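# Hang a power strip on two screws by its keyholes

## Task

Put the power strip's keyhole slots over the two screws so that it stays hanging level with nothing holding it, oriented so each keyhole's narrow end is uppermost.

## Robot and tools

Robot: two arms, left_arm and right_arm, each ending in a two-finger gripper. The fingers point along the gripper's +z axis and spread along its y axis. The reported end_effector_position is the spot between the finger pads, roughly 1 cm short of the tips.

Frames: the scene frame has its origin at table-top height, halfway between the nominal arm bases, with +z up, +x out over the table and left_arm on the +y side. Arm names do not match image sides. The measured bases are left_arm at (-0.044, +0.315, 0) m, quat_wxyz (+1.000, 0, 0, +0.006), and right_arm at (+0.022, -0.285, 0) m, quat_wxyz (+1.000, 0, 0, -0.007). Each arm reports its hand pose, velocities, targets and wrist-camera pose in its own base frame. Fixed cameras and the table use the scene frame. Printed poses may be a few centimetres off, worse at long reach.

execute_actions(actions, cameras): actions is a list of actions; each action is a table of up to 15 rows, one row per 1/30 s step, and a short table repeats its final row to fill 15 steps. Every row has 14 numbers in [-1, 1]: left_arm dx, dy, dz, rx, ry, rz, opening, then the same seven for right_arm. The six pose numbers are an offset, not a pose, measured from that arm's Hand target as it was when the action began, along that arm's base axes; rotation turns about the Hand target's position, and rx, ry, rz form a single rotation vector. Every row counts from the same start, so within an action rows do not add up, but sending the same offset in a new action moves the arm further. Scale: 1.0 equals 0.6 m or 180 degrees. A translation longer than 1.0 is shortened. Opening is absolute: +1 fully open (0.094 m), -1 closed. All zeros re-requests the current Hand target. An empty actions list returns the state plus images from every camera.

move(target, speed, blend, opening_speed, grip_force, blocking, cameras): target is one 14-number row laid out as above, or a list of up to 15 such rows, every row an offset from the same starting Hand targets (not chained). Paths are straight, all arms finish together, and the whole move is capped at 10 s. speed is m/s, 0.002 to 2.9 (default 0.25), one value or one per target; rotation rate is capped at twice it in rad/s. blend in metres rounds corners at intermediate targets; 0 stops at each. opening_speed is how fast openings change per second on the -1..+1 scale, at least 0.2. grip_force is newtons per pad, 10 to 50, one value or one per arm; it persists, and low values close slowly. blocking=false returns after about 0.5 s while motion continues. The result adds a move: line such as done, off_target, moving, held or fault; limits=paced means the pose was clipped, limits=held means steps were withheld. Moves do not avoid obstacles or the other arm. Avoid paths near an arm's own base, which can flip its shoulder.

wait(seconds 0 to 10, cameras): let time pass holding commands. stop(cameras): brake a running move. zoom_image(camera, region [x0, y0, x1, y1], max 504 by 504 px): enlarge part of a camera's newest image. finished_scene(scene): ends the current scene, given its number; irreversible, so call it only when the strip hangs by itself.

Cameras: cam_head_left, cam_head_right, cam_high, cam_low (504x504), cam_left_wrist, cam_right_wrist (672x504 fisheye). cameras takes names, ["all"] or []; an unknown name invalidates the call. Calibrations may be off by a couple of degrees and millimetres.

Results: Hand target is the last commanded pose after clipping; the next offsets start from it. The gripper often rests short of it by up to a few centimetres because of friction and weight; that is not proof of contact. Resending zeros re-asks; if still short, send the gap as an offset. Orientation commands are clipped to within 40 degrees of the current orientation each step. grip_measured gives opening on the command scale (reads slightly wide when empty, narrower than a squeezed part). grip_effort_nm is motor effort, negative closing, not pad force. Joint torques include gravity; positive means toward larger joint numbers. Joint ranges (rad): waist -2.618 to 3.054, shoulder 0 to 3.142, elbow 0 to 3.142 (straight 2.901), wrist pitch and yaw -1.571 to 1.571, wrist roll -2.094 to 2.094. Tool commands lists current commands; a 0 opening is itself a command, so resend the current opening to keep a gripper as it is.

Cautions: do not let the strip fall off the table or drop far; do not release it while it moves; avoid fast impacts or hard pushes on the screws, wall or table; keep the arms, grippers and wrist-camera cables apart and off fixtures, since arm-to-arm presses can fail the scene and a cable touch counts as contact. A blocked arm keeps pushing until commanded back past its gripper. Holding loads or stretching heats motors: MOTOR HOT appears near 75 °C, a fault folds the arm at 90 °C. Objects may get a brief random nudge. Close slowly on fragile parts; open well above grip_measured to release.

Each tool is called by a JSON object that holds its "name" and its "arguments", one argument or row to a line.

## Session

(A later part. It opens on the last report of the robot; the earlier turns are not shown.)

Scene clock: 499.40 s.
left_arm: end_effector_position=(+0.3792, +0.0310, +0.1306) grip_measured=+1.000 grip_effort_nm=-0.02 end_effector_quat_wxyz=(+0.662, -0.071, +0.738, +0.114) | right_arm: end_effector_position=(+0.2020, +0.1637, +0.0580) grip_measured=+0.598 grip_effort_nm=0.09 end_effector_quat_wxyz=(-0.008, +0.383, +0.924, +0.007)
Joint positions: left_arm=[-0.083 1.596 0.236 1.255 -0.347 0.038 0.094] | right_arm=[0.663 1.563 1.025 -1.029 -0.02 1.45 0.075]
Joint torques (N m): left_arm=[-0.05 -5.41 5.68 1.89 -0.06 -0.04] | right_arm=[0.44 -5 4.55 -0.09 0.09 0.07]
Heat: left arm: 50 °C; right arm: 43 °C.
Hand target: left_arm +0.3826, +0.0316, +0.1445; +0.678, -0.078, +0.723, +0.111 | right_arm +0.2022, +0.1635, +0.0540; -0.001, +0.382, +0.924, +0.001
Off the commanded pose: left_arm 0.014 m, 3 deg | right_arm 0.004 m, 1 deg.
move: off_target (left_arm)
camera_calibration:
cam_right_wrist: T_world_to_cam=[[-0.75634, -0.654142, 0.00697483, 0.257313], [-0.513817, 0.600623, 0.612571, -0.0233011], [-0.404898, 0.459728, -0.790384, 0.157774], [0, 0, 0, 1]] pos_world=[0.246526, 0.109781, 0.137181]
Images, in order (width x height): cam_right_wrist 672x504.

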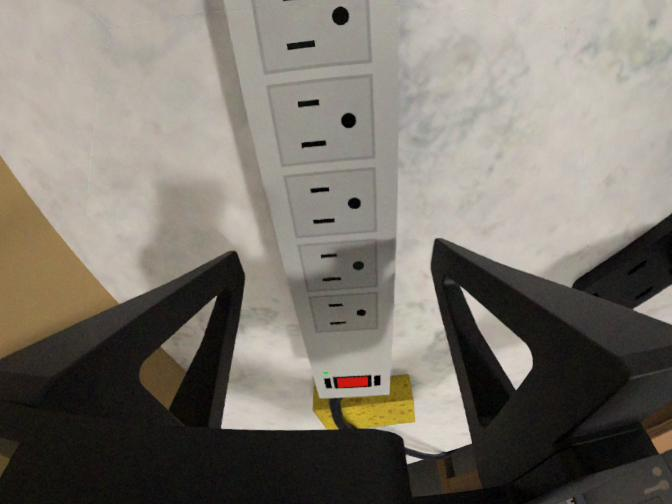

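{"name": "move", "arguments": {
  "target": [
    [0,0,0,0,0,0,1, 0,0,-0.058,0,0,0,0.6],
    [0,0,0,0,0,0,1, 0,0,-0.058,0,0,0,-0.1]
  ],
  "cameras": ["cam_right_wrist"],
  "speed": 0.1,
  "opening_speed": 0.3
}}

Scene clock: 508.30 s.
left_arm: end_effector_position=(+0.3792, +0.0310, +0.1306) grip_measured=+1.000 grip_effort_nm=-0.02 end_effector_quat_wxyz=(+0.662, -0.071, +0.738, +0.114) | right_arm: end_effector_position=(+0.2017, +0.1642, +0.0228) grip_measured=-0.007 grip_effort_nm=-1.05 end_effector_quat_wxyz=(-0.007, +0.382, +0.924, +0.006)
Joint positions: left_arm=[-0.083 1.596 0.236 1.255 -0.347 0.038 0.094] | right_arm=[0.666 1.617 0.93 -0.881 -0.019 1.45 0.047]
Joint torques (N m): left_arm=[-0.06 -5.41 5.7 1.9 -0.06 -0.03] | right_arm=[0.44 -5.08 4.31 -0.13 0.08 0.09]
Heat: left arm: 50 °C; right arm: 42 °C.
Hand target: left_arm +0.3826, +0.0316, +0.1445; +0.678, -0.078, +0.723, +0.111 | right_arm +0.2022, +0.1635, +0.0192; -0.001, +0.382, +0.924, +0.001
Off the commanded pose: left_arm 0.014 m, 3 deg | right_arm 0.004 m, 1 deg.
move: off_target (left_arm)
camera_calibration:
cam_right_wrist: T_world_to_cam=[[-0.754347, -0.656421, 0.00853496, 0.257615], [-0.515501, 0.600354, 0.611419, -0.00177213], [-0.406472, 0.456822, -0.791261, 0.130424], [0, 0, 0, 1]] pos_world=[0.246431, 0.110587, 0.102084]
Images, in order (width x height): cam_right_wrist 672x504.

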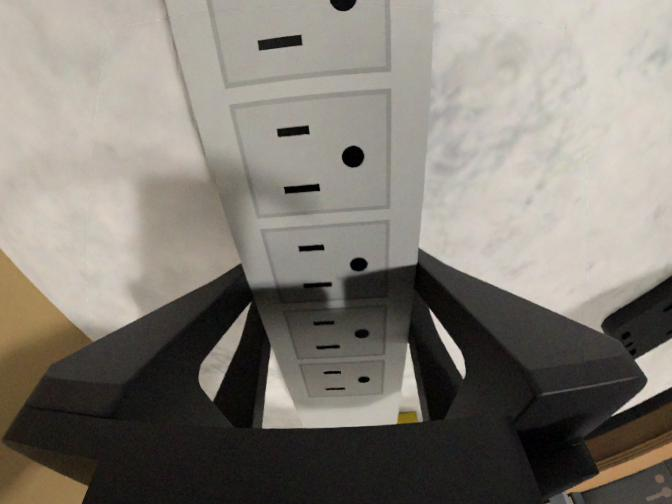

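{"name": "move", "arguments": {
  "target": [
    [0,0,0,0,0,0,1, 0,0,0,0,0,0,-0.15],
    [0,0,0,0,0,0,1, 0,0,0.12,0,0,0,-0.15],
    [0,0,0,0,0,0,1, 0.056,0.021,0.3,0.3784,-0.3264,0.0361,-0.15]
  ],
  "cameras": ["all"],
  "speed": 0.2,
  "blend": [0,0.03,0]
}}

Scene clock: 539.53 s.
left_arm: end_effector_position=(+0.3792, +0.0310, +0.1306) grip_measured=+1.000 grip_effort_nm=-0.02 end_effector_quat_wxyz=(+0.662, -0.071, +0.738, +0.114) | right_arm: end_effector_position=(+0.2317, +0.1767, +0.1729) grip_measured=-0.007 grip_effort_nm=-1.05 end_effector_quat_wxyz=(+0.185, +0.249, +0.699, +0.644)
Joint positions: left_arm=[-0.083 1.596 0.236 1.255 -0.347 0.038 0.094] | right_arm=[0.231 0.769 0.114 0.521 -0.713 1.545 0.047]
Joint torques (N m): left_arm=[-0.06 -5.46 5.74 1.88 -0.05 -0.03] | right_arm=[0.27 -0.5 6.28 2.04 -0.01 0.18]
Heat: left arm: 50 °C; right arm: 41 °C.
Hand target: left_arm +0.3826, +0.0316, +0.1445; +0.678, -0.078, +0.723, +0.111 | right_arm +0.2358, +0.1761, +0.1992; +0.221, +0.222, +0.672, +0.671
Off the commanded pose: left_arm 0.014 m, 3 deg | right_arm 0.027 m, 7 deg.
move: off_target (left_arm, right_arm)
camera_calibration:
cam_right_wrist: T_world_to_cam=[[-0.173599, -0.0134126, -0.984725, 0.21068], [-0.984738, -0.0102142, 0.173741, 0.206701], [-0.0123885, 0.999858, -0.0114347, -0.0664447], [0, 0, 0, 1]] pos_world=[0.239297, 0.0713723, 0.17079]

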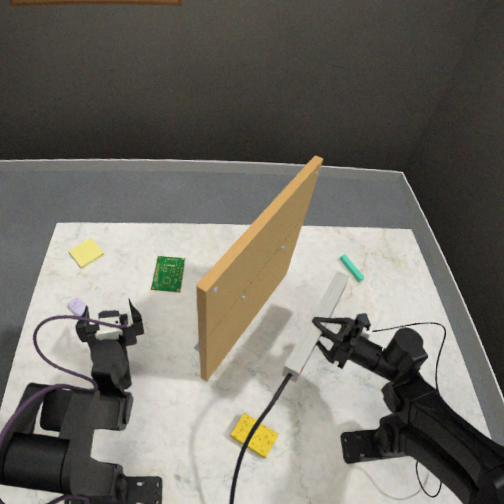

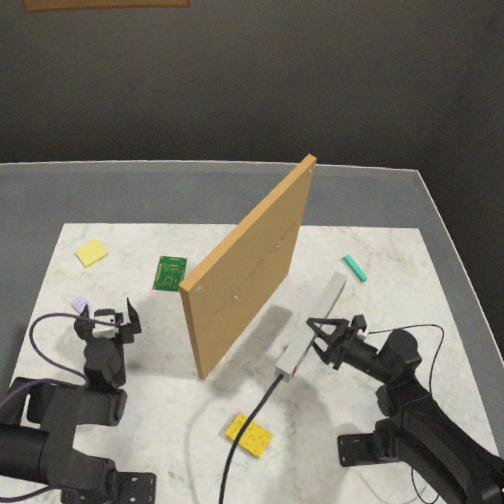

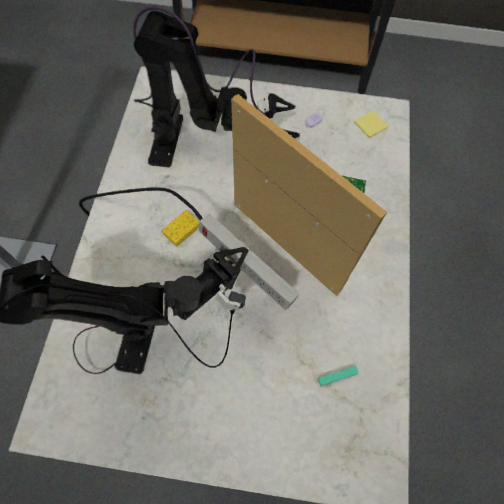

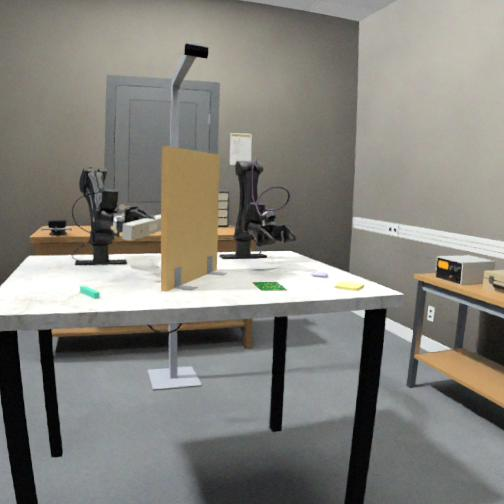

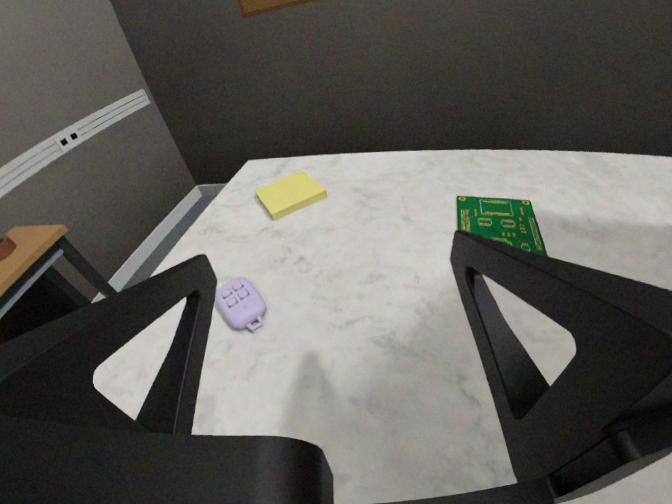

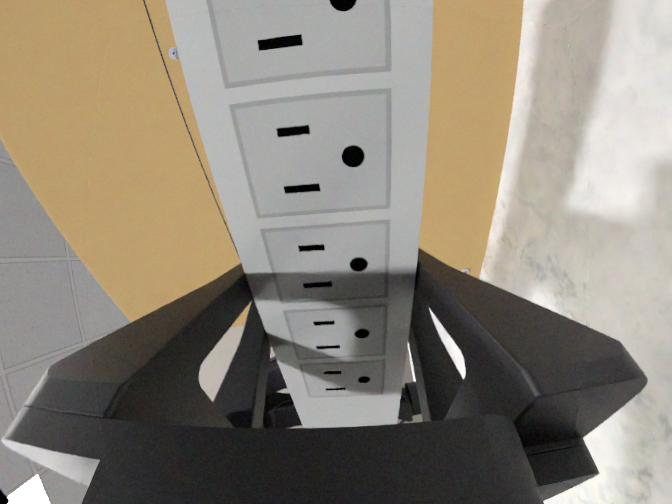

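{"name": "zoom_image", "arguments": {
  "camera": "cam_high",
  "region": [185, 200, 315, 320]
}}

{"name": "zoom_image", "arguments": {
  "camera": "cam_head_right",
  "region": [260, 260, 370, 390]
}}

{"name": "zoom_image", "arguments": {
  "camera": "cam_right_wrist",
  "region": [0, 0, 500, 420]
}}

{"name": "zoom_image", "arguments": {
  "camera": "cam_low",
  "region": [60, 190, 180, 290]
}}

Scaled by 3.877 from the camera's 504x504 image, which has a finer 720x720 frame.

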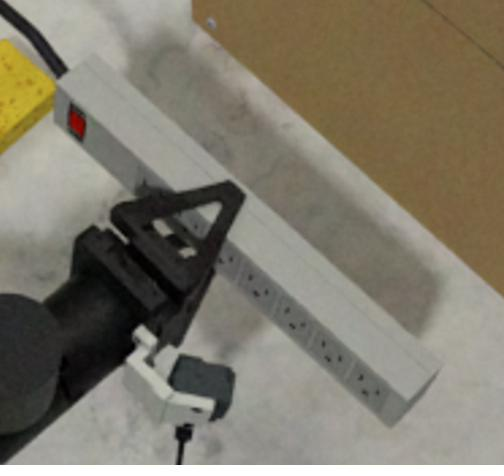

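Scaled by 3.877 from the camera's 504x504 image, which has a finer 720x720 frame.

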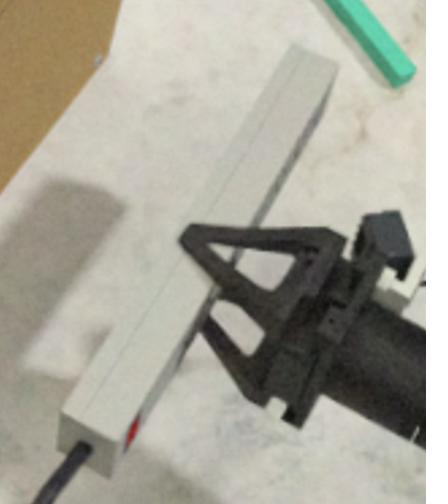

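Scaled by 1.008 from the camera's 672x504 image, which has a finer 960x720 frame.

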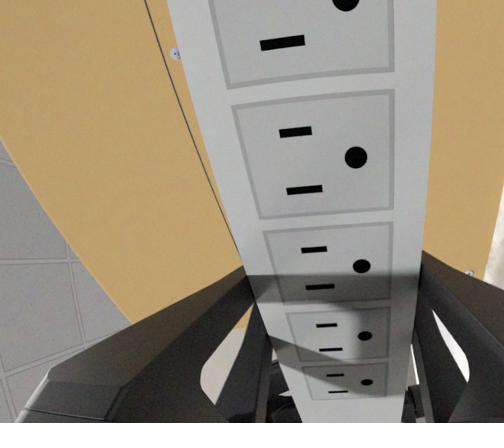

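Scaled by 4.200 from the camera's 504x504 image, which has a finer 720x720 frame.

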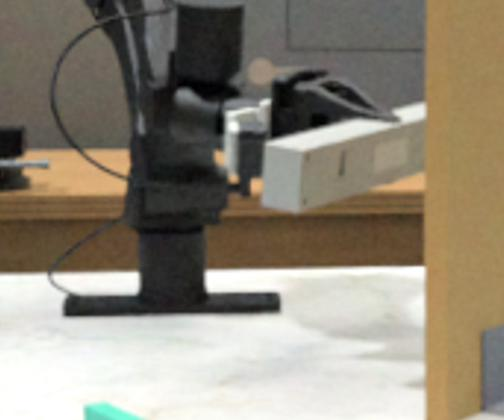

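{"name": "move", "arguments": {
  "target": [0,0,0,0,0,0,1, 0,0,0.085,0.0173,-0.0307,0,-0.15],
  "cameras": ["all"],
  "speed": 0.15
}}

{"name": "zoom_image", "arguments": {
  "camera": "cam_right_wrist",
  "region": [0, 0, 500, 420]
}}

{"name": "zoom_image", "arguments": {
  "camera": "cam_head_right",
  "region": [180, 180, 360, 390]
}}

{"name": "zoom_image", "arguments": {
  "camera": "cam_head_left",
  "region": [180, 180, 360, 390]
}}

{"name": "zoom_image", "arguments": {
  "camera": "cam_high",
  "region": [180, 130, 390, 320]
}}

Scene clock: 604.17 s.
left_arm: end_effector_position=(+0.3792, +0.0310, +0.1306) grip_measured=+1.000 grip_effort_nm=-0.02 end_effector_quat_wxyz=(+0.662, -0.071, +0.738, +0.114) | right_arm: end_effector_position=(+0.2276, +0.1770, +0.1952) grip_measured=-0.007 grip_effort_nm=-1.05 end_effector_quat_wxyz=(+0.194, +0.238, +0.681, +0.665)
Joint positions: left_arm=[-0.083 1.596 0.236 1.255 -0.347 0.038 0.094] | right_arm=[0.234 0.7 0.126 0.521 -0.716 1.589 0.047]
Joint torques (N m): left_arm=[-0.06 -5.44 5.68 1.91 -0.06 -0.02] | right_arm=[-0.16 -1.59 11.03 1.87 0.05 0.17]
Heat: left arm: 50 °C; right arm: 49 °C.
Hand target: left_arm +0.3826, +0.0316, +0.1445; +0.678, -0.078, +0.723, +0.111 | right_arm +0.2358, +0.1761, +0.2502; +0.247, +0.195, +0.642, +0.699
Off the commanded pose: left_arm 0.014 m, 3 deg | right_arm 0.056 m, 10 deg.
move: off_target (left_arm, right_arm)
camera_calibration:
cam_right_wrist: T_world_to_cam=[[-0.131216, 0.0304601, -0.990886, 0.215745], [-0.991227, -0.0200046, 0.130647, 0.210459], [-0.0158428, 0.999336, 0.0328178, -0.0743207], [0, 0, 0, 1]] pos_world=[0.235744, 0.0719098, 0.188722]

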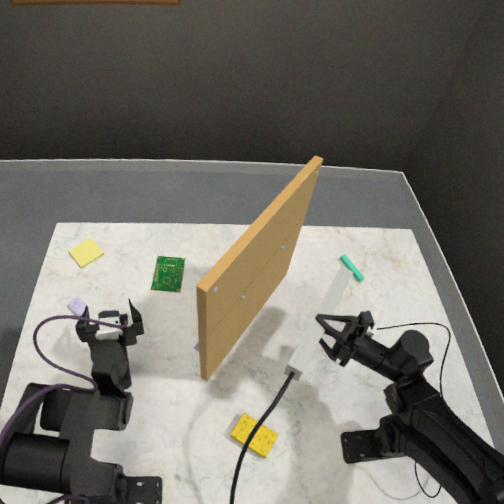

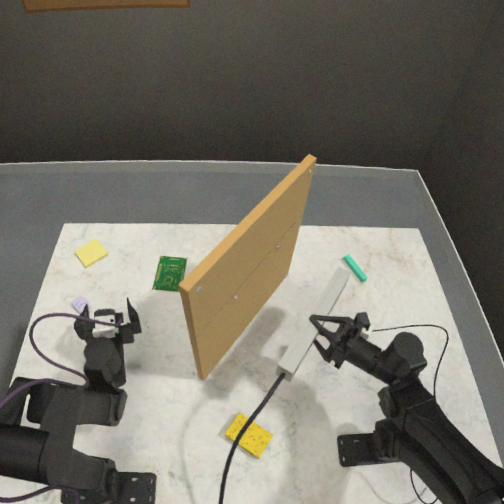

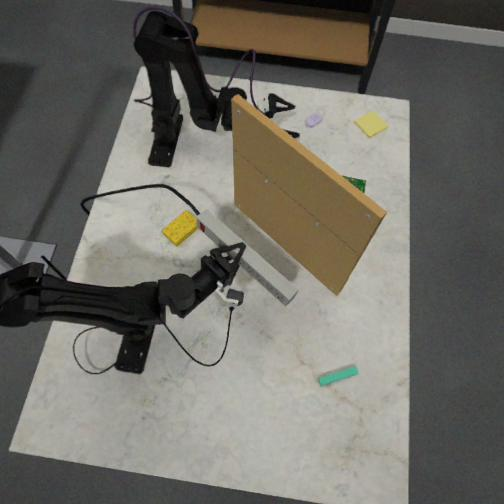

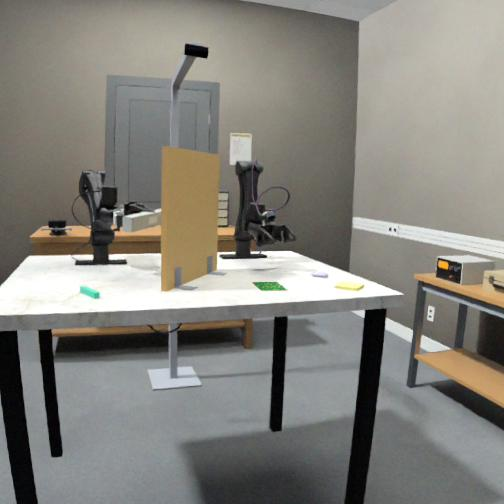

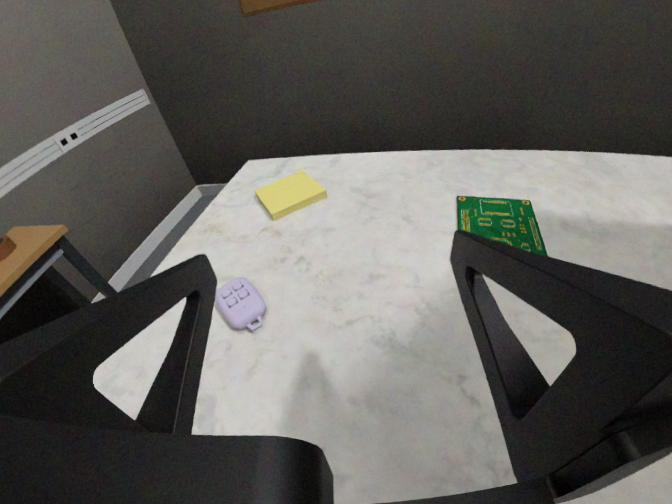

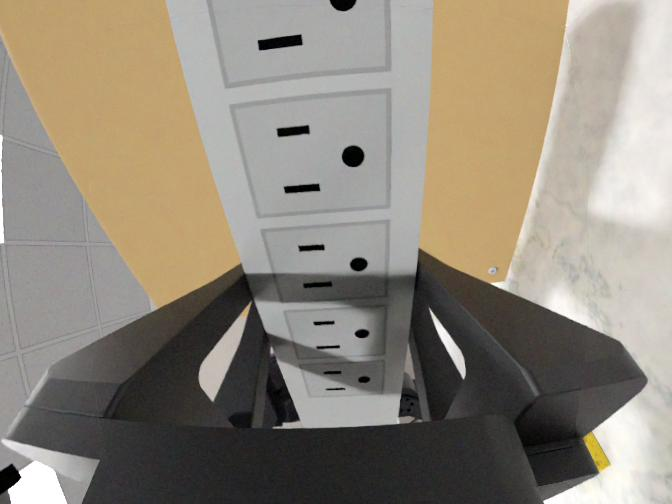

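Scaled by 1.008 from the camera's 672x504 image, which has a finer 960x720 frame.

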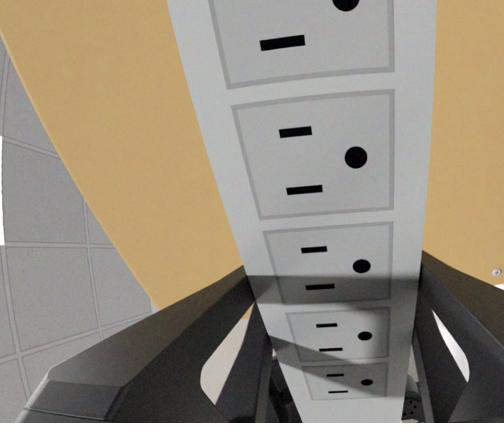

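Scaled by 2.400 from the camera's 504x504 image, which has a finer 720x720 frame.

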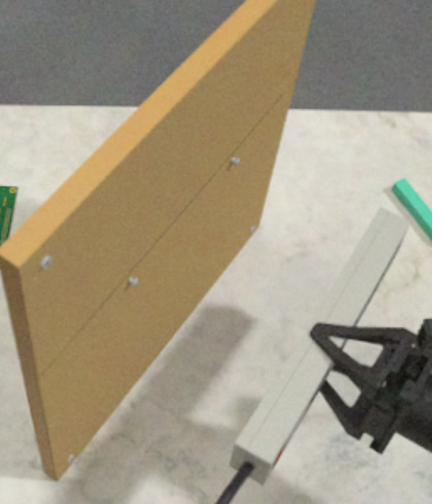

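Scaled by 2.400 from the camera's 504x504 image, which has a finer 720x720 frame.

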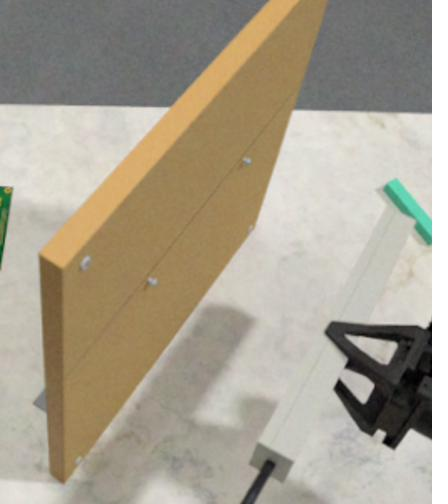

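Scaled by 2.400 from the camera's 504x504 image, which has a finer 720x720 frame.

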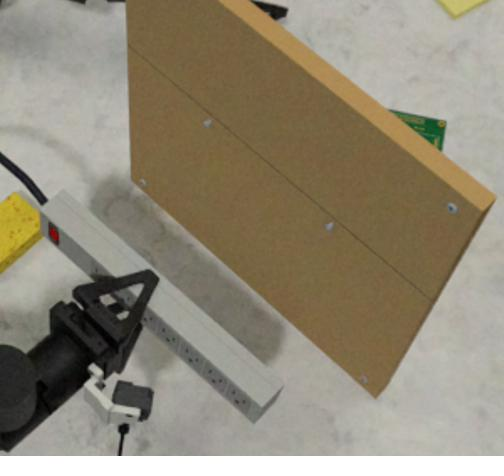

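{"name": "move", "arguments": {
  "target": [0,0,0,0,0,0,1, 0.094,0.12,-0.047,0,0,0,-0.15],
  "cameras": ["all"],
  "speed": 0.12
}}

{"name": "zoom_image", "arguments": {
  "camera": "cam_head_right",
  "region": [180, 180, 360, 390]
}}

{"name": "zoom_image", "arguments": {
  "camera": "cam_head_left",
  "region": [180, 180, 360, 390]
}}

{"name": "zoom_image", "arguments": {
  "camera": "cam_high",
  "region": [180, 130, 390, 320]
}}

Scene clock: 623.80 s.
left_arm: end_effector_position=(+0.3792, +0.0310, +0.1306) grip_measured=+1.000 grip_effort_nm=-0.02 end_effector_quat_wxyz=(+0.662, -0.071, +0.738, +0.114) | right_arm: end_effector_position=(+0.2724, +0.2440, +0.1650) grip_measured=-0.007 grip_effort_nm=-1.05 end_effector_quat_wxyz=(+0.189, +0.229, +0.699, +0.651)
Joint positions: left_arm=[-0.083 1.596 0.236 1.255 -0.347 0.038 0.094] | right_arm=[0.504 1.339 0.249 0.999 -0.466 1.563 0.047]
Joint torques (N m): left_arm=[0.01 -5.42 5.68 1.9 -0.06 -0.03] | right_arm=[0.27 -3.49 9.58 2.24 0.23 0.05]
Heat: left arm: 50 °C; right arm: 50 °C.
Hand target: left_arm +0.3826, +0.0316, +0.1445; +0.678, -0.078, +0.723, +0.111 | right_arm +0.2922, +0.2481, +0.2220; +0.247, +0.195, +0.642, +0.699
Off the commanded pose: left_arm 0.014 m, 3 deg | right_arm 0.060 m, 12 deg.
move: off_target (left_arm, right_arm)
camera_calibration:
cam_right_wrist: T_world_to_cam=[[-0.138906, -0.017432, -0.990152, 0.203257], [-0.989581, -0.0357967, 0.139456, 0.262072], [-0.0378752, 0.999207, -0.012278, -0.126026], [0, 0, 0, 1]] pos_world=[0.282802, 0.13885, 0.16316]

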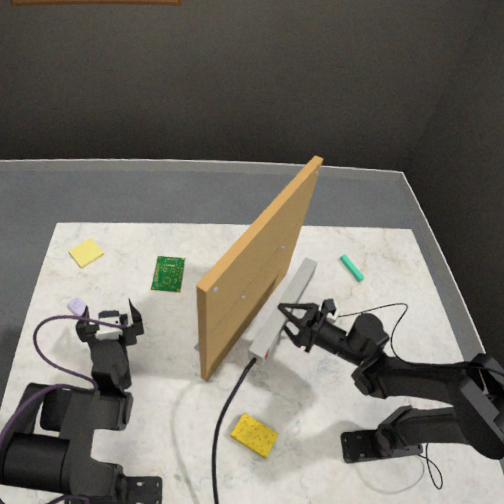

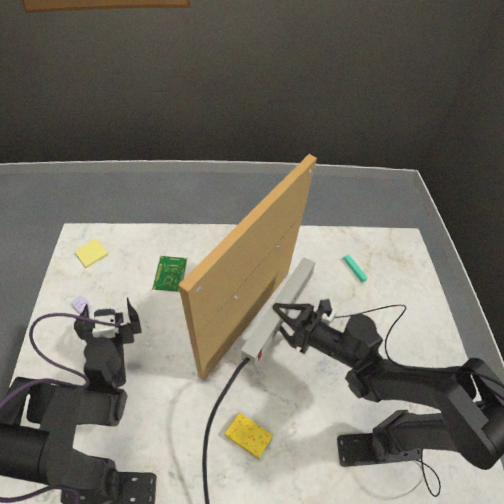

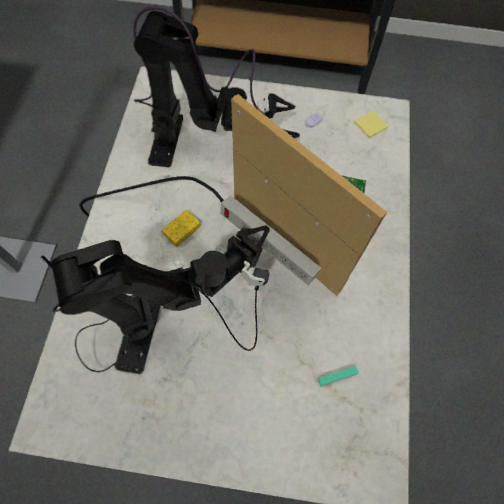

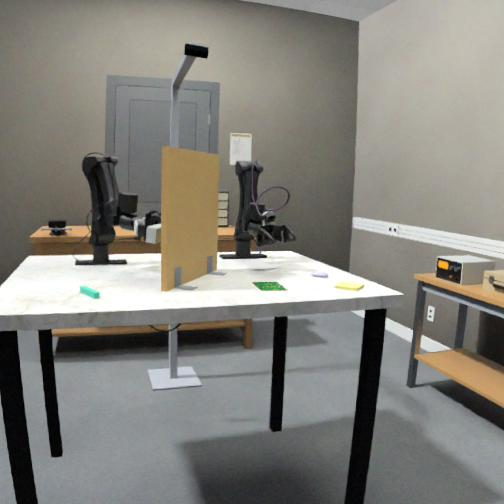

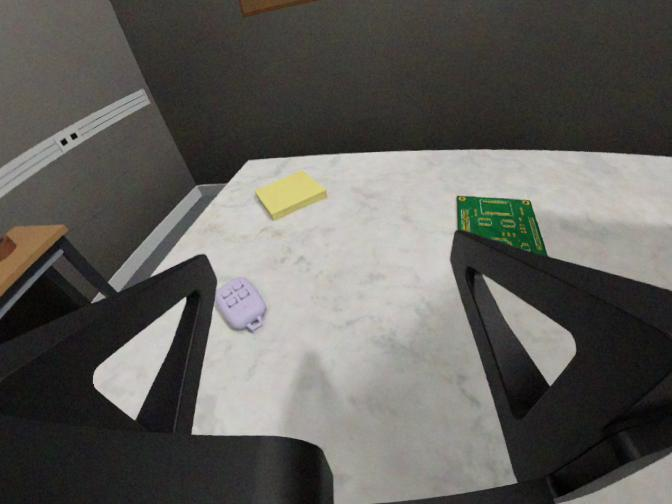

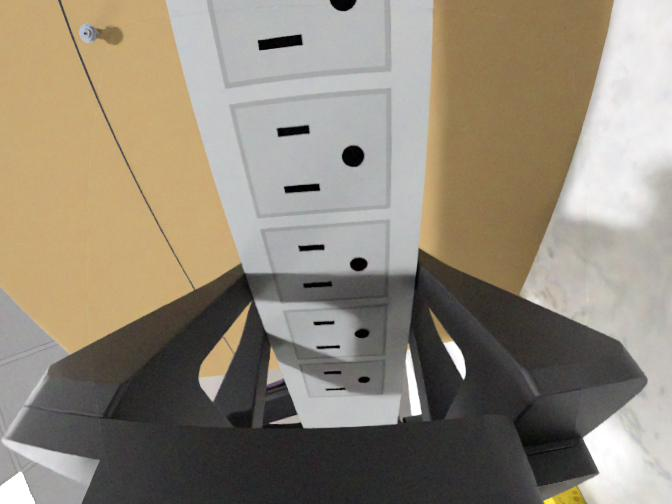

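Scaled by 2.400 from the camera's 504x504 image, which has a finer 720x720 frame.

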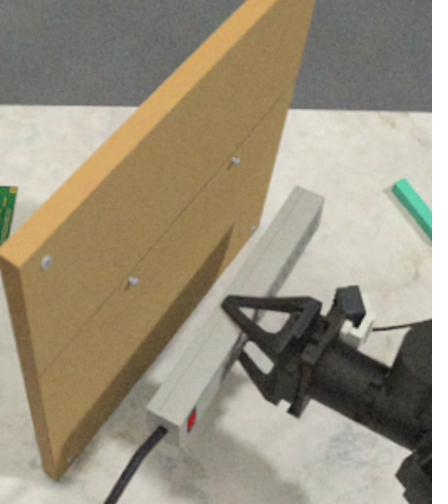

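Scaled by 2.400 from the camera's 504x504 image, which has a finer 720x720 frame.

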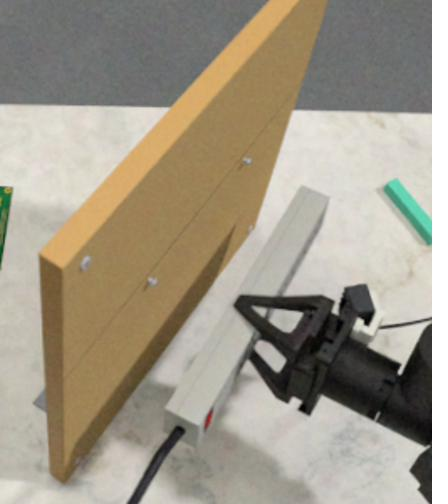

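Scaled by 2.400 from the camera's 504x504 image, which has a finer 720x720 frame.

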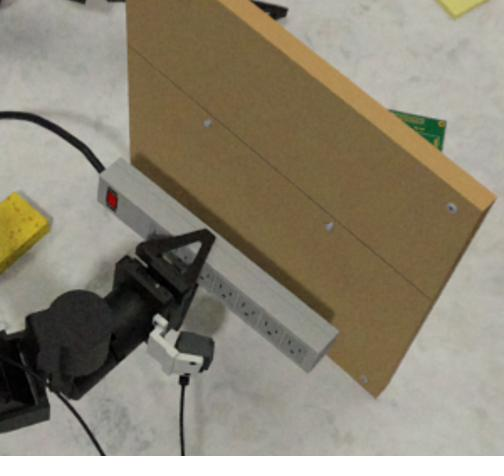

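{"name": "move", "arguments": {
  "target": [
    [-0.27,-0.05,0.28,0,0,-0.08,1, 0,0,0.06,0.0178,-0.02,-0.005,-0.15],
    [-0.345,-0.46,0.31,0,-0.06,-0.2,1, 0,0,0.1,0.0178,-0.02,-0.005,-0.15]
  ],
  "cameras": ["all"],
  "speed": 0.2,
  "blend": [0.05,0]
}}

{"name": "zoom_image", "arguments": {
  "camera": "cam_high",
  "region": [180, 130, 390, 320]
}}

Scene clock: 675.00 s.
left_arm: end_effector_position=(+0.1773, -0.2429, +0.3252) grip_measured=+1.000 grip_effort_nm=-0.02 end_effector_quat_wxyz=(+0.738, +0.148, +0.652, -0.093) | right_arm: end_effector_position=(+0.2822, +0.2516, +0.2325) grip_measured=-0.007 grip_effort_nm=-1.05 end_effector_quat_wxyz=(+0.228, +0.195, +0.657, +0.691)
Joint positions: left_arm=[-1.528 0.948 0.525 0.697 -1.167 0.35 0.094] | right_arm=[0.519 1.246 0.359 0.953 -0.443 1.569 0.047]
Joint torques (N m): left_arm=[-0.08 -1.46 6.75 1.76 0.24 0.03] | right_arm=[0.06 -7.02 10.18 1.33 0.35 0.16]
Heat: left arm: 50 °C; right arm: 57 °C.
Hand target: left_arm +0.1756, -0.2444, +0.3305; +0.743, +0.139, +0.645, -0.112 | right_arm +0.2922, +0.2481, +0.2820; +0.267, +0.185, +0.612, +0.721
Off the commanded pose: left_arm 0.006 m, 3 deg | right_arm 0.051 m, 8 deg.
move: off_target (left_arm, right_arm)
camera_calibration:
cam_left_wrist: T_world_to_cam=[[-0.327649, -0.926378, -0.185661, -0.107655], [-0.446027, 0.324895, -0.833968, 0.43473], [0.83289, -0.190439, -0.519641, 0.0774226], [0, 0, 0, 1]] pos_world=[0.0941439, -0.226227, 0.382796]
cam_right_wrist: T_world_to_cam=[[-0.00644713, 0.0633742, -0.997969, 0.215753], [-0.999417, -0.0338717, 0.00430552, 0.296354], [-0.03353, 0.997415, 0.0635557, -0.150863], [0, 0, 0, 1]] pos_world=[0.292514, 0.146837, 0.223627]

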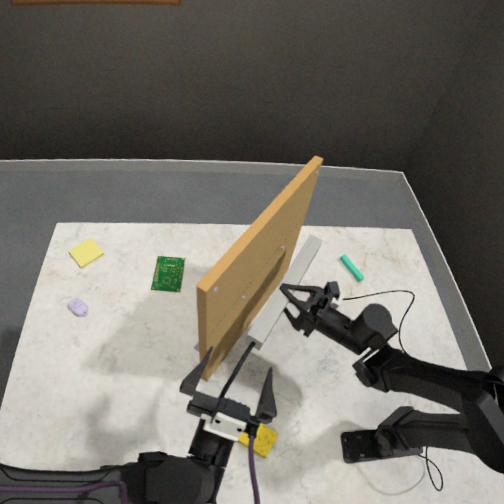

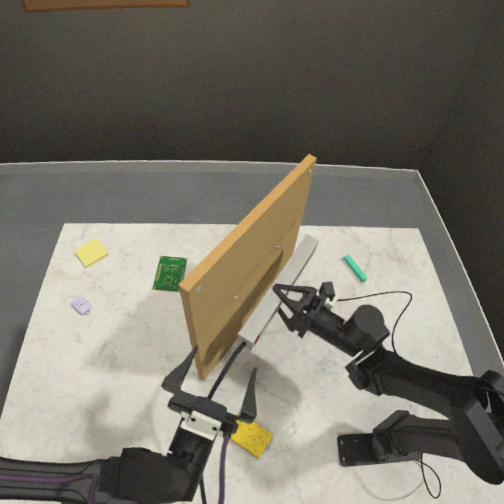

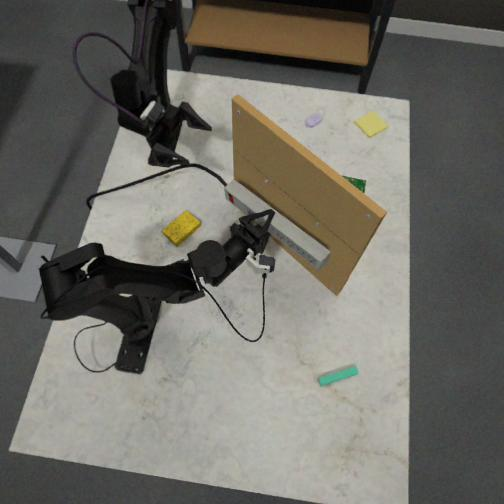

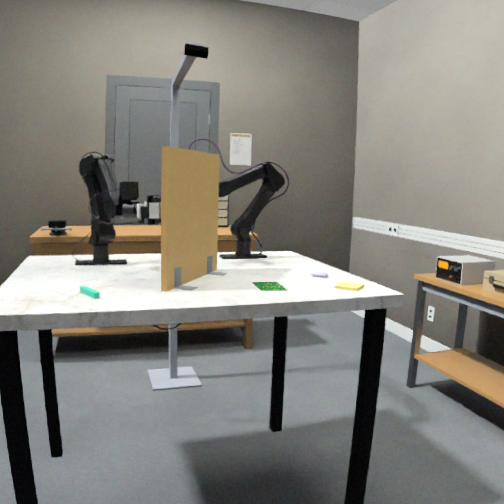

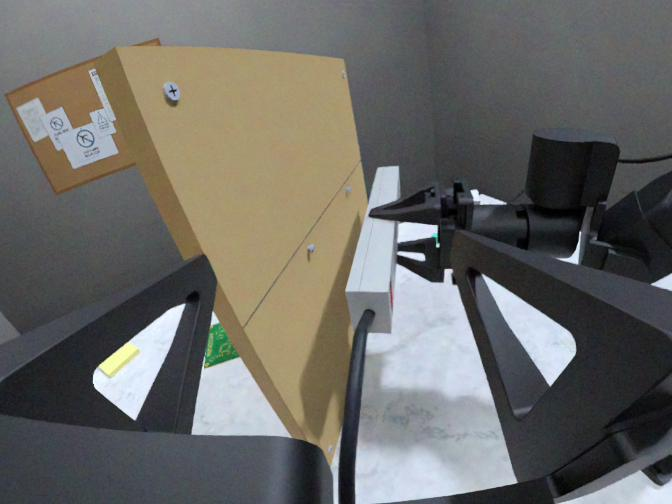

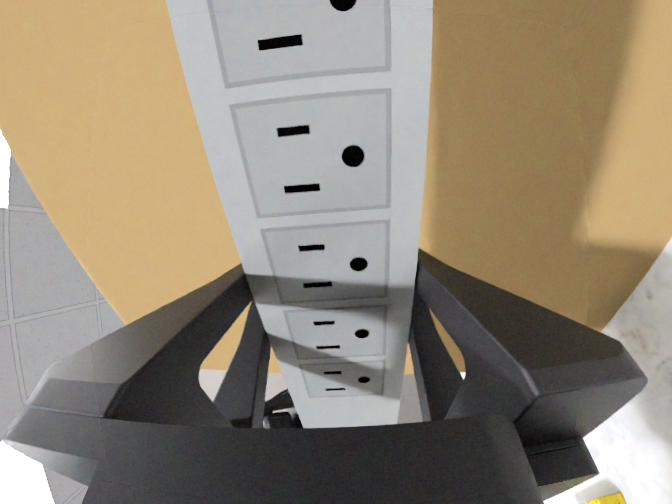

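Scaled by 2.400 from the camera's 504x504 image, which has a finer 720x720 frame.

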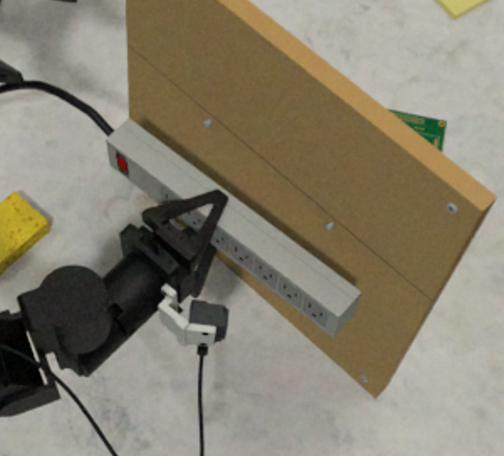

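{"name": "zoom_image", "arguments": {
  "camera": "cam_left_wrist",
  "region": [270, 150, 450, 350]
}}

Scaled by 2.520 from the camera's 672x504 image, which has a finer 960x720 frame.

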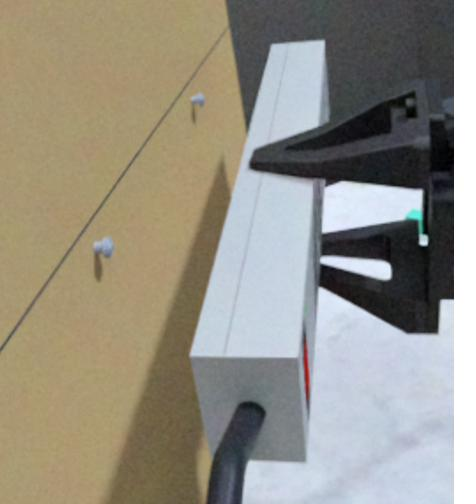

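{"name": "move", "arguments": {
  "target": [0,0,0,0,0,0,1, 0.024,0.034,0.02,-0.007,0.0234,-0.0167,-0.15],
  "cameras": ["cam_left_wrist","cam_high","cam_right_wrist"],
  "speed": 0.06
}}

{"name": "zoom_image", "arguments": {
  "camera": "cam_left_wrist",
  "region": [270, 150, 450, 350]
}}

{"name": "zoom_image", "arguments": {
  "camera": "cam_high",
  "region": [210, 130, 360, 280]
}}

Scene clock: 742.70 s.
left_arm: end_effector_position=(+0.1773, -0.2428, +0.3254) grip_measured=+1.000 grip_effort_nm=-0.02 end_effector_quat_wxyz=(+0.738, +0.147, +0.652, -0.093) | right_arm: end_effector_position=(+0.2933, +0.2709, +0.2465) grip_measured=-0.007 grip_effort_nm=-1.05 end_effector_quat_wxyz=(+0.228, +0.227, +0.669, +0.670)
Joint positions: left_arm=[-1.528 0.948 0.525 0.698 -1.167 0.35 0.094] | right_arm=[0.605 1.232 0.488 0.746 -0.31 1.571 0.047]
Joint torques (N m): left_arm=[-0.13 -1.32 6.74 1.77 0.23 0.04] | right_arm=[0.18 -5.03 10.97 1.43 0.4 0.13]
Heat: left arm: 49 °C; right arm: 51 °C.
Hand target: left_arm +0.1756, -0.2444, +0.3305; +0.743, +0.139, +0.645, -0.112 | right_arm +0.3066, +0.2685, +0.2940; +0.265, +0.225, +0.625, +0.699
Off the commanded pose: left_arm 0.006 m, 2 deg | right_arm 0.049 m, 7 deg.
move: off_target (right_arm)
camera_calibration:
cam_left_wrist: T_world_to_cam=[[-0.327687, -0.926635, -0.184308, -0.108095], [-0.445939, 0.323678, -0.834489, 0.434779], [0.832922, -0.191261, -0.519287, 0.0772217], [0, 0, 0, 1]] pos_world=[0.0941437, -0.226123, 0.382996]
cam_right_wrist: T_world_to_cam=[[-0.0620438, 0.0356101, -0.997438, 0.252242], [-0.997933, 0.0145641, 0.0625946, 0.280047], [0.0167558, 0.99926, 0.0346329, -0.178735], [0, 0, 0, 1]] pos_world=[0.298113, 0.165542, 0.240257]
Images, in order (width x height): cam_high 504x504, cam_left_wrist 672x504, cam_right_wrist 672x504.

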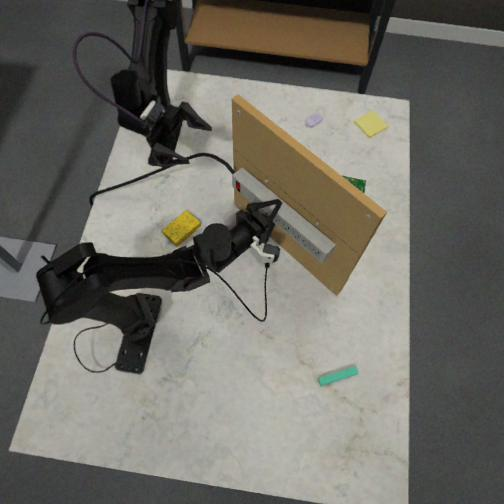

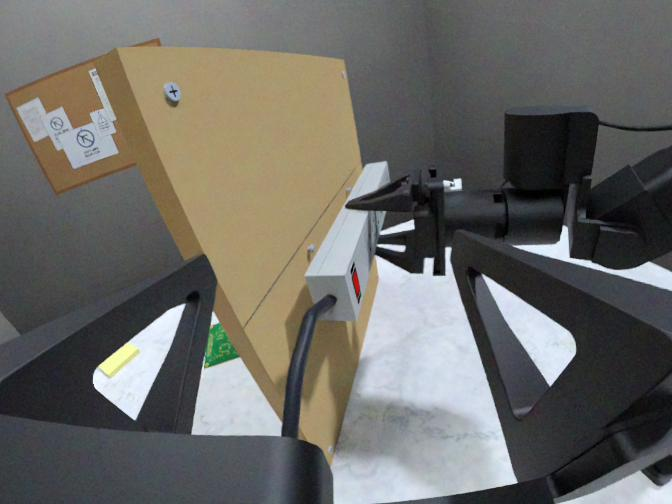

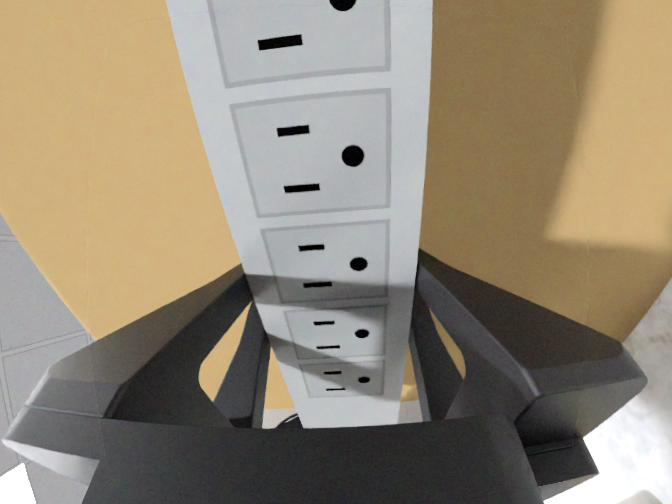

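Scaled by 2.520 from the camera's 672x504 image, which has a finer 960x720 frame.

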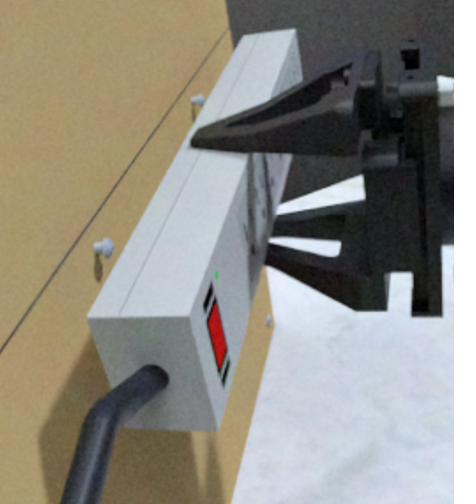

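Scaled by 3.360 from the camera's 504x504 image, which has a finer 720x720 frame.

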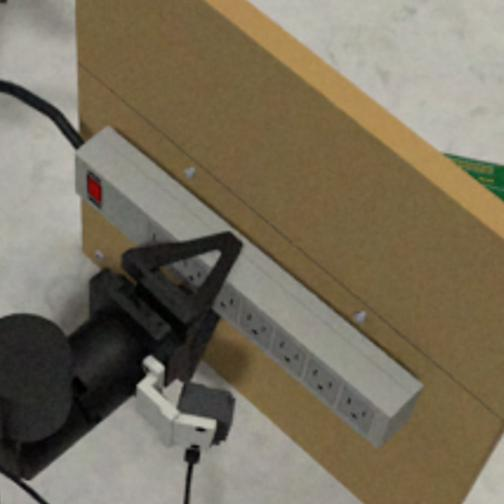

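{"name": "move", "arguments": {
  "target": [0,0,0,0,0,0,1, -0.003,0.002,0.016,0.0064,0.009,0,-0.15],
  "cameras": ["cam_left_wrist","cam_high","cam_head_left"],
  "speed": 0.06
}}

{"name": "zoom_image", "arguments": {
  "camera": "cam_left_wrist",
  "region": [290, 150, 400, 300]
}}

{"name": "zoom_image", "arguments": {
  "camera": "cam_high",
  "region": [220, 150, 350, 270]
}}

{"name": "zoom_image", "arguments": {
  "camera": "cam_head_left",
  "region": [200, 210, 340, 370]
}}

Scene clock: 775.17 s.
left_arm: end_effector_position=(+0.1773, -0.2428, +0.3254) grip_measured=+1.000 grip_effort_nm=-0.02 end_effector_quat_wxyz=(+0.738, +0.147, +0.652, -0.093) | right_arm: end_effector_position=(+0.2950, +0.2738, +0.2441) grip_measured=-0.007 grip_effort_nm=-1.05 end_effector_quat_wxyz=(+0.216, +0.243, +0.675, +0.663)
Joint positions: left_arm=[-1.528 0.948 0.525 0.698 -1.167 0.35 0.094] | right_arm=[0.616 1.232 0.513 0.689 -0.293 1.592 0.047]
Joint torques (N m): left_arm=[-0.06 -1.33 6.76 1.76 0.24 0.02] | right_arm=[0.14 -7.83 11.18 1.44 0.35 0.27]
Heat: left arm: 50 °C; right arm: 49 °C.
Hand target: left_arm +0.1756, -0.2444, +0.3305; +0.743, +0.139, +0.645, -0.112 | right_arm +0.3048, +0.2697, +0.3036; +0.254, +0.237, +0.621, +0.702
Off the commanded pose: left_arm 0.006 m, 2 deg | right_arm 0.060 m, 9 deg.
move: off_target (right_arm)
camera_calibration:
cam_left_wrist: T_world_to_cam=[[-0.327687, -0.926635, -0.184308, -0.108095], [-0.445939, 0.323678, -0.834489, 0.434779], [0.832922, -0.191261, -0.519287, 0.0772217], [0, 0, 0, 1]] pos_world=[0.0941437, -0.226123, 0.382996]
Images, in order (width x height): cam_head_left 504x504, cam_high 504x504, cam_left_wrist 672x504.

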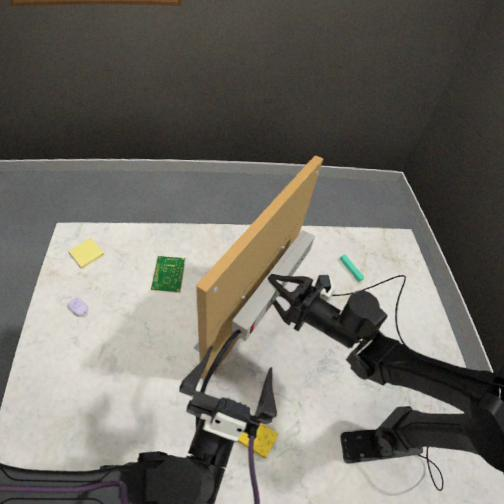

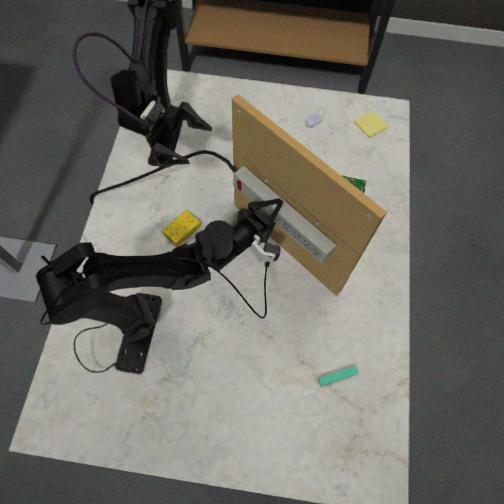

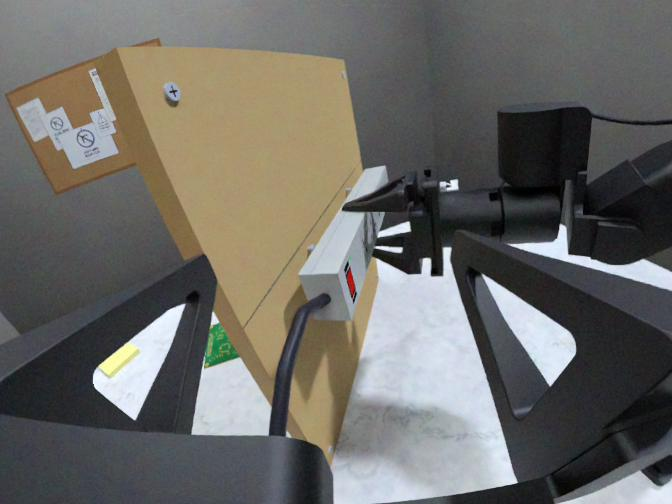

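Scaled by 3.360 from the camera's 672x504 image, which has a finer 960x720 frame.

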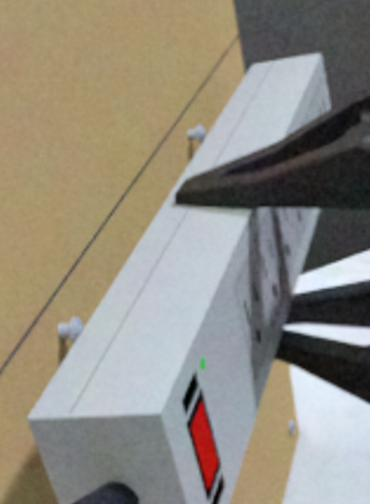

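Scaled by 3.877 from the camera's 504x504 image, which has a finer 720x720 frame.

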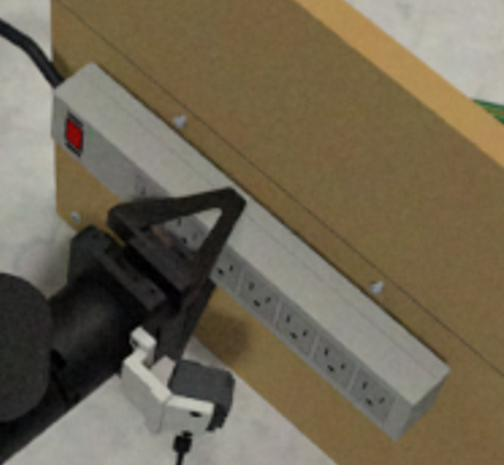

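Scaled by 3.150 from the camera's 504x504 image, which has a finer 720x720 frame.

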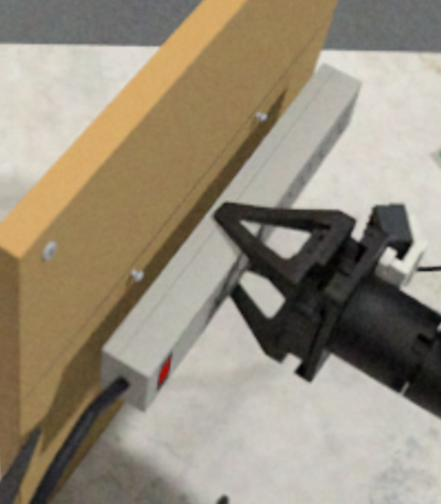

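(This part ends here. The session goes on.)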